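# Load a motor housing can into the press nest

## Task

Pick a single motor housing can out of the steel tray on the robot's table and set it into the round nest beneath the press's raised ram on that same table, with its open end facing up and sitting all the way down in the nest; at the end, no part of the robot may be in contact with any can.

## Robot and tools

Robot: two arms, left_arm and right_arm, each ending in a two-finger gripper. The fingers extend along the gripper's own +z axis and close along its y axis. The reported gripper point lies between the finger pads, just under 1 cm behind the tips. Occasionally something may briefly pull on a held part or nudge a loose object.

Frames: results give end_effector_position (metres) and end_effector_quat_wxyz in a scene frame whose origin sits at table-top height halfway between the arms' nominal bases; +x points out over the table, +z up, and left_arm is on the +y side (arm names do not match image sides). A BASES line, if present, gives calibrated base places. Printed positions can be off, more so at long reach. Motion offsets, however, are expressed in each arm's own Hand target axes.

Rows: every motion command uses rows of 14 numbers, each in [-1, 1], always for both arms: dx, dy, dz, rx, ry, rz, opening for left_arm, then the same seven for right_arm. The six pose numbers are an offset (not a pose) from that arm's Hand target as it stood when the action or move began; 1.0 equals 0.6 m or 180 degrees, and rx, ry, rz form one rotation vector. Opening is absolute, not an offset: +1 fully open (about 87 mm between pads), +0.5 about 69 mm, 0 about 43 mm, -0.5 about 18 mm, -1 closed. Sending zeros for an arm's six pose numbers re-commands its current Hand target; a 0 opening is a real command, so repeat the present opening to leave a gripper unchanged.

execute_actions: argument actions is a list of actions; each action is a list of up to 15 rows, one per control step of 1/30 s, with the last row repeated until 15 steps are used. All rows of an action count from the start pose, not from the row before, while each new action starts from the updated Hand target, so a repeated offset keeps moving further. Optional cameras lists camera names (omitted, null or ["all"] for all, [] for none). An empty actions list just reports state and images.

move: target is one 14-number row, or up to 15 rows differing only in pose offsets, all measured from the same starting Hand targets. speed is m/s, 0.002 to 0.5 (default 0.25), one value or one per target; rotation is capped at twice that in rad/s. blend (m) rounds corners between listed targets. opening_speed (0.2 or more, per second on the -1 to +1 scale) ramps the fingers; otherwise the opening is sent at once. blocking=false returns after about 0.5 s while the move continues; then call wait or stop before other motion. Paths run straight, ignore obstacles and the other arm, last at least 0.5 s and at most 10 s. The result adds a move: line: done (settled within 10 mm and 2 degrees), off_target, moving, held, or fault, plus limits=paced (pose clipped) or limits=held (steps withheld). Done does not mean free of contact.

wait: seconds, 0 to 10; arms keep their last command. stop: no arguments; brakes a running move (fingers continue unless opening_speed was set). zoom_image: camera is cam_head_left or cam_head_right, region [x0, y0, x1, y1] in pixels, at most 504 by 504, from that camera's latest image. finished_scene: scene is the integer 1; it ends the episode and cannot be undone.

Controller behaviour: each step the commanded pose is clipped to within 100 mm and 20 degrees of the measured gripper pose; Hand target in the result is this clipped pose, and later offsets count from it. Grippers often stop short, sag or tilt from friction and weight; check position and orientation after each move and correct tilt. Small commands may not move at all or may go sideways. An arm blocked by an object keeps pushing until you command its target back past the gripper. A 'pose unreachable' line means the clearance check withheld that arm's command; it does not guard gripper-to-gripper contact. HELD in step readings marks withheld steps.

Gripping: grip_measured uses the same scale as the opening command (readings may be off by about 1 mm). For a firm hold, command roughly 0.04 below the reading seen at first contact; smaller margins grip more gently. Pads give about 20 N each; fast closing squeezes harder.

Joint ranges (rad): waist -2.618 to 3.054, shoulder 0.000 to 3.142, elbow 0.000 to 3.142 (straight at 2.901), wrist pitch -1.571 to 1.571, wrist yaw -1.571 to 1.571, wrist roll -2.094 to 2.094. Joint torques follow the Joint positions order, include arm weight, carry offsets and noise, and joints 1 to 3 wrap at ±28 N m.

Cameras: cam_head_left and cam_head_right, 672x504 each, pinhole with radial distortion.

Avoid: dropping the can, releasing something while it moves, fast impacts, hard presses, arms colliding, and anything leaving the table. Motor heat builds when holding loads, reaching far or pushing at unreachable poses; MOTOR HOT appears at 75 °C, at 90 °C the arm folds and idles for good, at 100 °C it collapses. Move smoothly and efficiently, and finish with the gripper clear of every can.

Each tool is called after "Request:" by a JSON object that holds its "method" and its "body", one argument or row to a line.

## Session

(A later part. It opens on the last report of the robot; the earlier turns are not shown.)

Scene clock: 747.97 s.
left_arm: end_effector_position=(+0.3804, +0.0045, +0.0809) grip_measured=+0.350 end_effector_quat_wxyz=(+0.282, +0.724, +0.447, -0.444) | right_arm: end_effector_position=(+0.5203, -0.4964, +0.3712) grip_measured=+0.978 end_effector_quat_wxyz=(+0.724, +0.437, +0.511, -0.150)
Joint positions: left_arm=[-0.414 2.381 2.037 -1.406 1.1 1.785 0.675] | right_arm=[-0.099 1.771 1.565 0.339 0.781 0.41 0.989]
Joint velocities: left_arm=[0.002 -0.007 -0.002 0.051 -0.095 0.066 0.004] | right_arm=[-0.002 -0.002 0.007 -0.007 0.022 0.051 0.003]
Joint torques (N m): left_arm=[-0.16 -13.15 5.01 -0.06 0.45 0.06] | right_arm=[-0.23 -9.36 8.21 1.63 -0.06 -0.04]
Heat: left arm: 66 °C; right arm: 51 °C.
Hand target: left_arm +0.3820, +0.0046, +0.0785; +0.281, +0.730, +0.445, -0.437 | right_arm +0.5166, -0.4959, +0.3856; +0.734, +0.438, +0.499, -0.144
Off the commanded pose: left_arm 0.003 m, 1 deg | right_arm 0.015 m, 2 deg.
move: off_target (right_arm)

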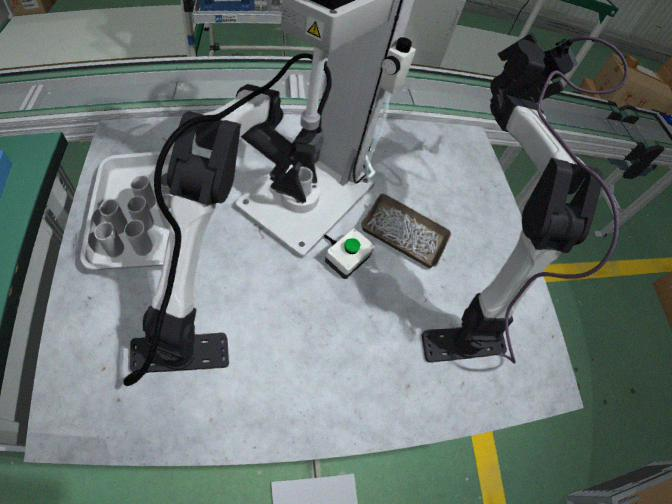

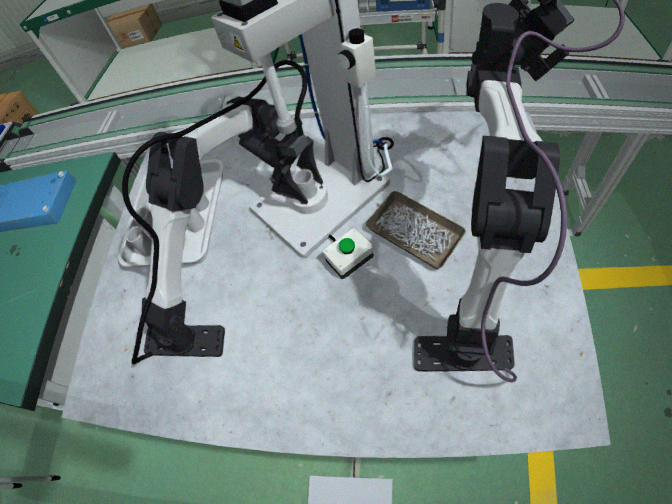

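Request:
{"method": "move", "body": {
  "target": [0,0,0,0,0,0,0.9,0,0,0,0,0,0,1],
  "opening_speed": 0.6
}}

Request:
{"method": "zoom_image", "body": {
  "camera": "cam_head_right",
  "region": [265, 125, 335, 215]
}}

Request:
{"method": "zoom_image", "body": {
  "camera": "cam_head_left",
  "region": [265, 125, 335, 215]
}}

Scene clock: 754.50 s.
left_arm: end_effector_position=(+0.3806, +0.0051, +0.0802) grip_measured=+0.900 end_effector_quat_wxyz=(+0.281, +0.725, +0.447, -0.442) | right_arm: end_effector_position=(+0.5203, -0.4964, +0.3712) grip_measured=+0.978 end_effector_quat_wxyz=(+0.724, +0.437, +0.511, -0.150)
Joint positions: left_arm=[-0.414 2.381 2.037 -1.405 1.094 1.785 0.95] | right_arm=[-0.099 1.771 1.565 0.339 0.781 0.41 0.989]
Joint velocities: left_arm=[0.007 -0.007 -0.012 0.022 -0.051 0.022 0.002] | right_arm=[-0.002 -0.017 -0.017 0.051 -0.007 -0.037 0.018]
Joint torques (N m): left_arm=[-0.24 -13.08 5.03 -0.06 0.47 0.03] | right_arm=[-0.23 -9.35 8.21 1.63 -0.06 -0.04]
Heat: left arm: 64 °C; right arm: 51 °C.
Hand target: left_arm +0.3820, +0.0047, +0.0785; +0.281, +0.730, +0.445, -0.436 | right_arm +0.5166, -0.4959, +0.3856; +0.734, +0.438, +0.499, -0.144
Off the commanded pose: left_arm 0.002 m, 1 deg | right_arm 0.015 m, 2 deg.
move: off_target (right_arm)

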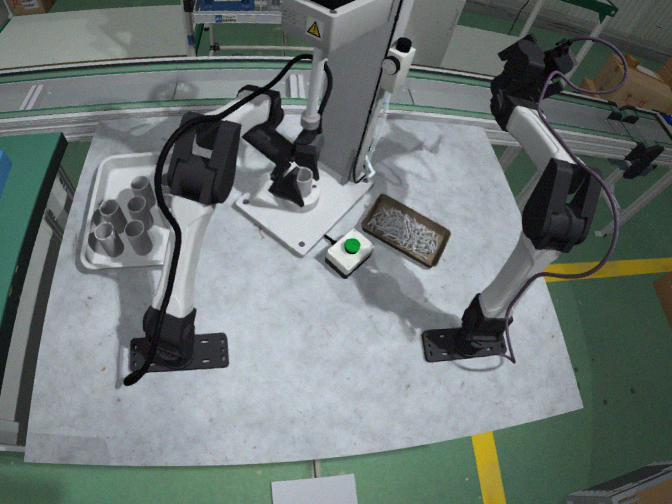

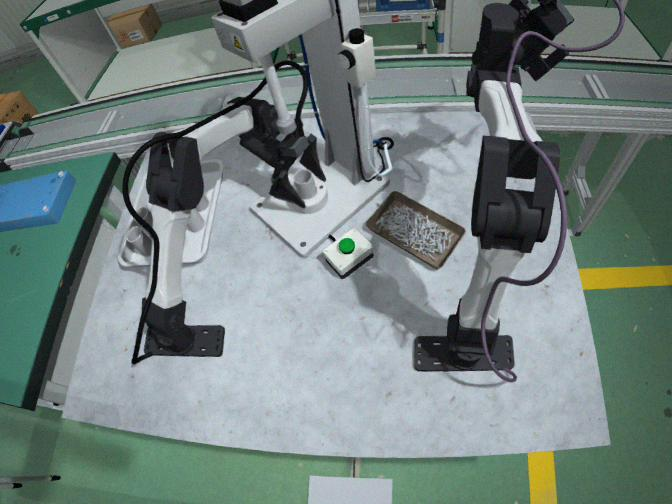

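Scaled by 5.600.

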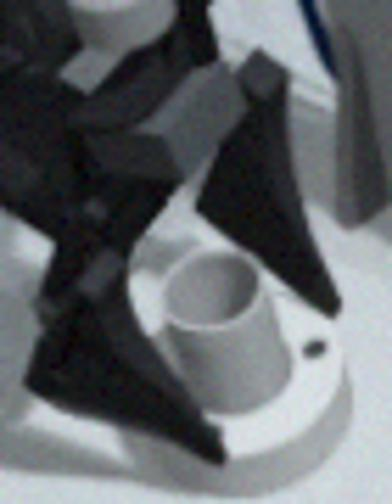

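Scaled by 5.600.

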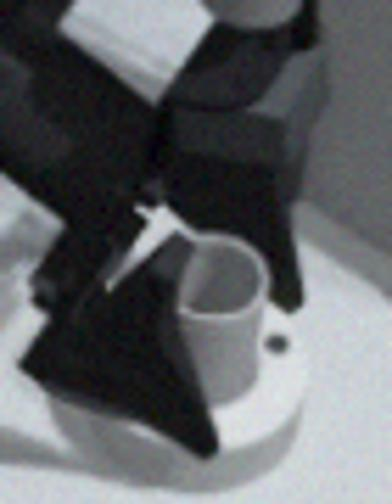

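Request:
{"method": "move", "body": {
  "target": [0.0542,0,-0.148,0,0,0,0.9,0,0,0,0,0,0,1],
  "speed": 0.1
}}

Request:
{"method": "zoom_image", "body": {
  "camera": "cam_head_right",
  "region": [265, 125, 335, 215]
}}

Request:
{"method": "zoom_image", "body": {
  "camera": "cam_head_left",
  "region": [265, 125, 335, 215]
}}

Scene clock: 758.73 s.
left_arm: end_effector_position=(+0.4236, +0.0878, +0.0802) grip_measured=+0.900 end_effector_quat_wxyz=(+0.308, +0.717, +0.481, -0.399) | right_arm: end_effector_position=(+0.5203, -0.4964, +0.3712) grip_measured=+0.978 end_effector_quat_wxyz=(+0.724, +0.437, +0.511, -0.150)
Joint positions: left_arm=[-0.217 2.412 2.11 -1.54 1.036 1.95 0.95] | right_arm=[-0.099 1.771 1.565 0.339 0.781 0.41 0.989]
Joint velocities: left_arm=[0.007 -0.012 0.002 0.007 -0.007 -0.037 -0.011] | right_arm=[-0.002 -0.002 -0.002 -0.022 -0.066 -0.095 -0.013]
Joint torques (N m): left_arm=[0.23 -15.19 5.85 -0.43 0.53 0.14] | right_arm=[-0.23 -9.36 8.21 1.63 -0.06 -0.04]
Heat: left arm: 63 °C; right arm: 51 °C.
Hand target: left_arm +0.4249, +0.0893, +0.0905; +0.279, +0.732, +0.446, -0.433 | right_arm +0.5166, -0.4959, +0.3856; +0.734, +0.438, +0.499, -0.144
Off the commanded pose: left_arm 0.010 m, 7 deg | right_arm 0.015 m, 2 deg.
joint sent to its limit (left arm) — joint 4 (wrist pitch), lower limit. The joint targets are off in orientation, not in position.
move: off_target (left_arm, right_arm)

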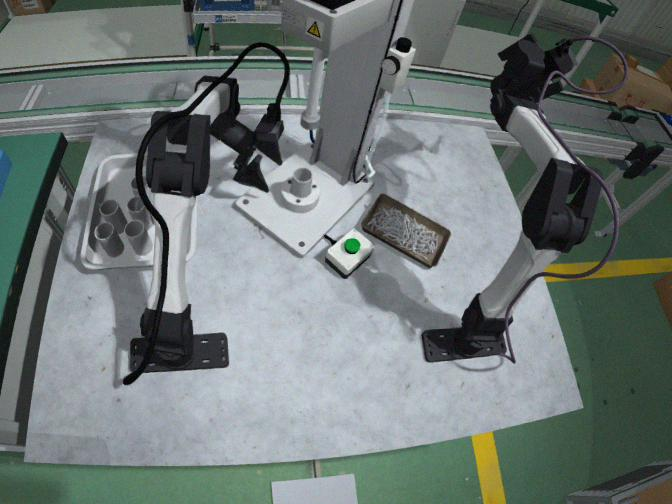

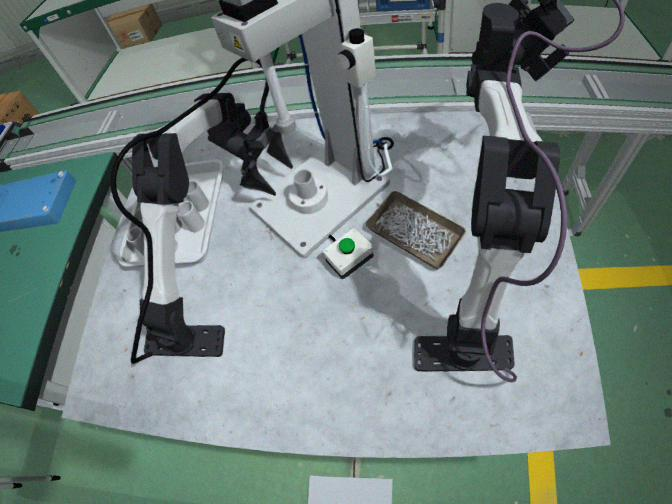

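Scaled by 5.600.

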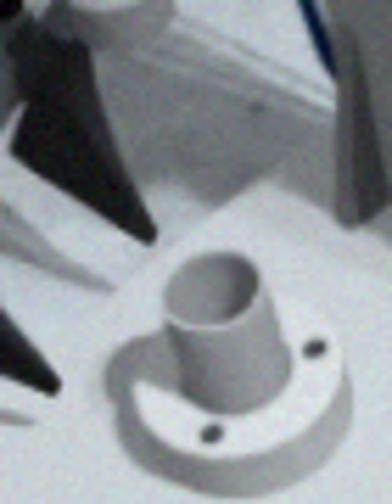

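Scaled by 5.600.

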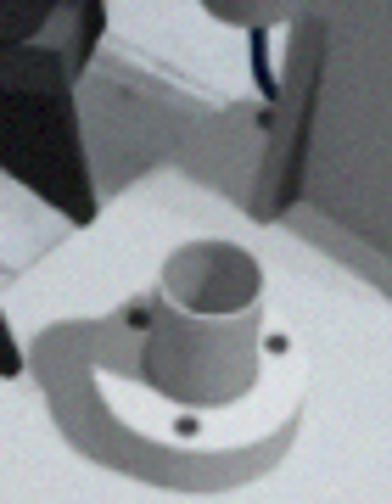

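Request:
{"method": "finished_scene", "body": {
  "scene": 1
}}

The scene is finished: the task was done.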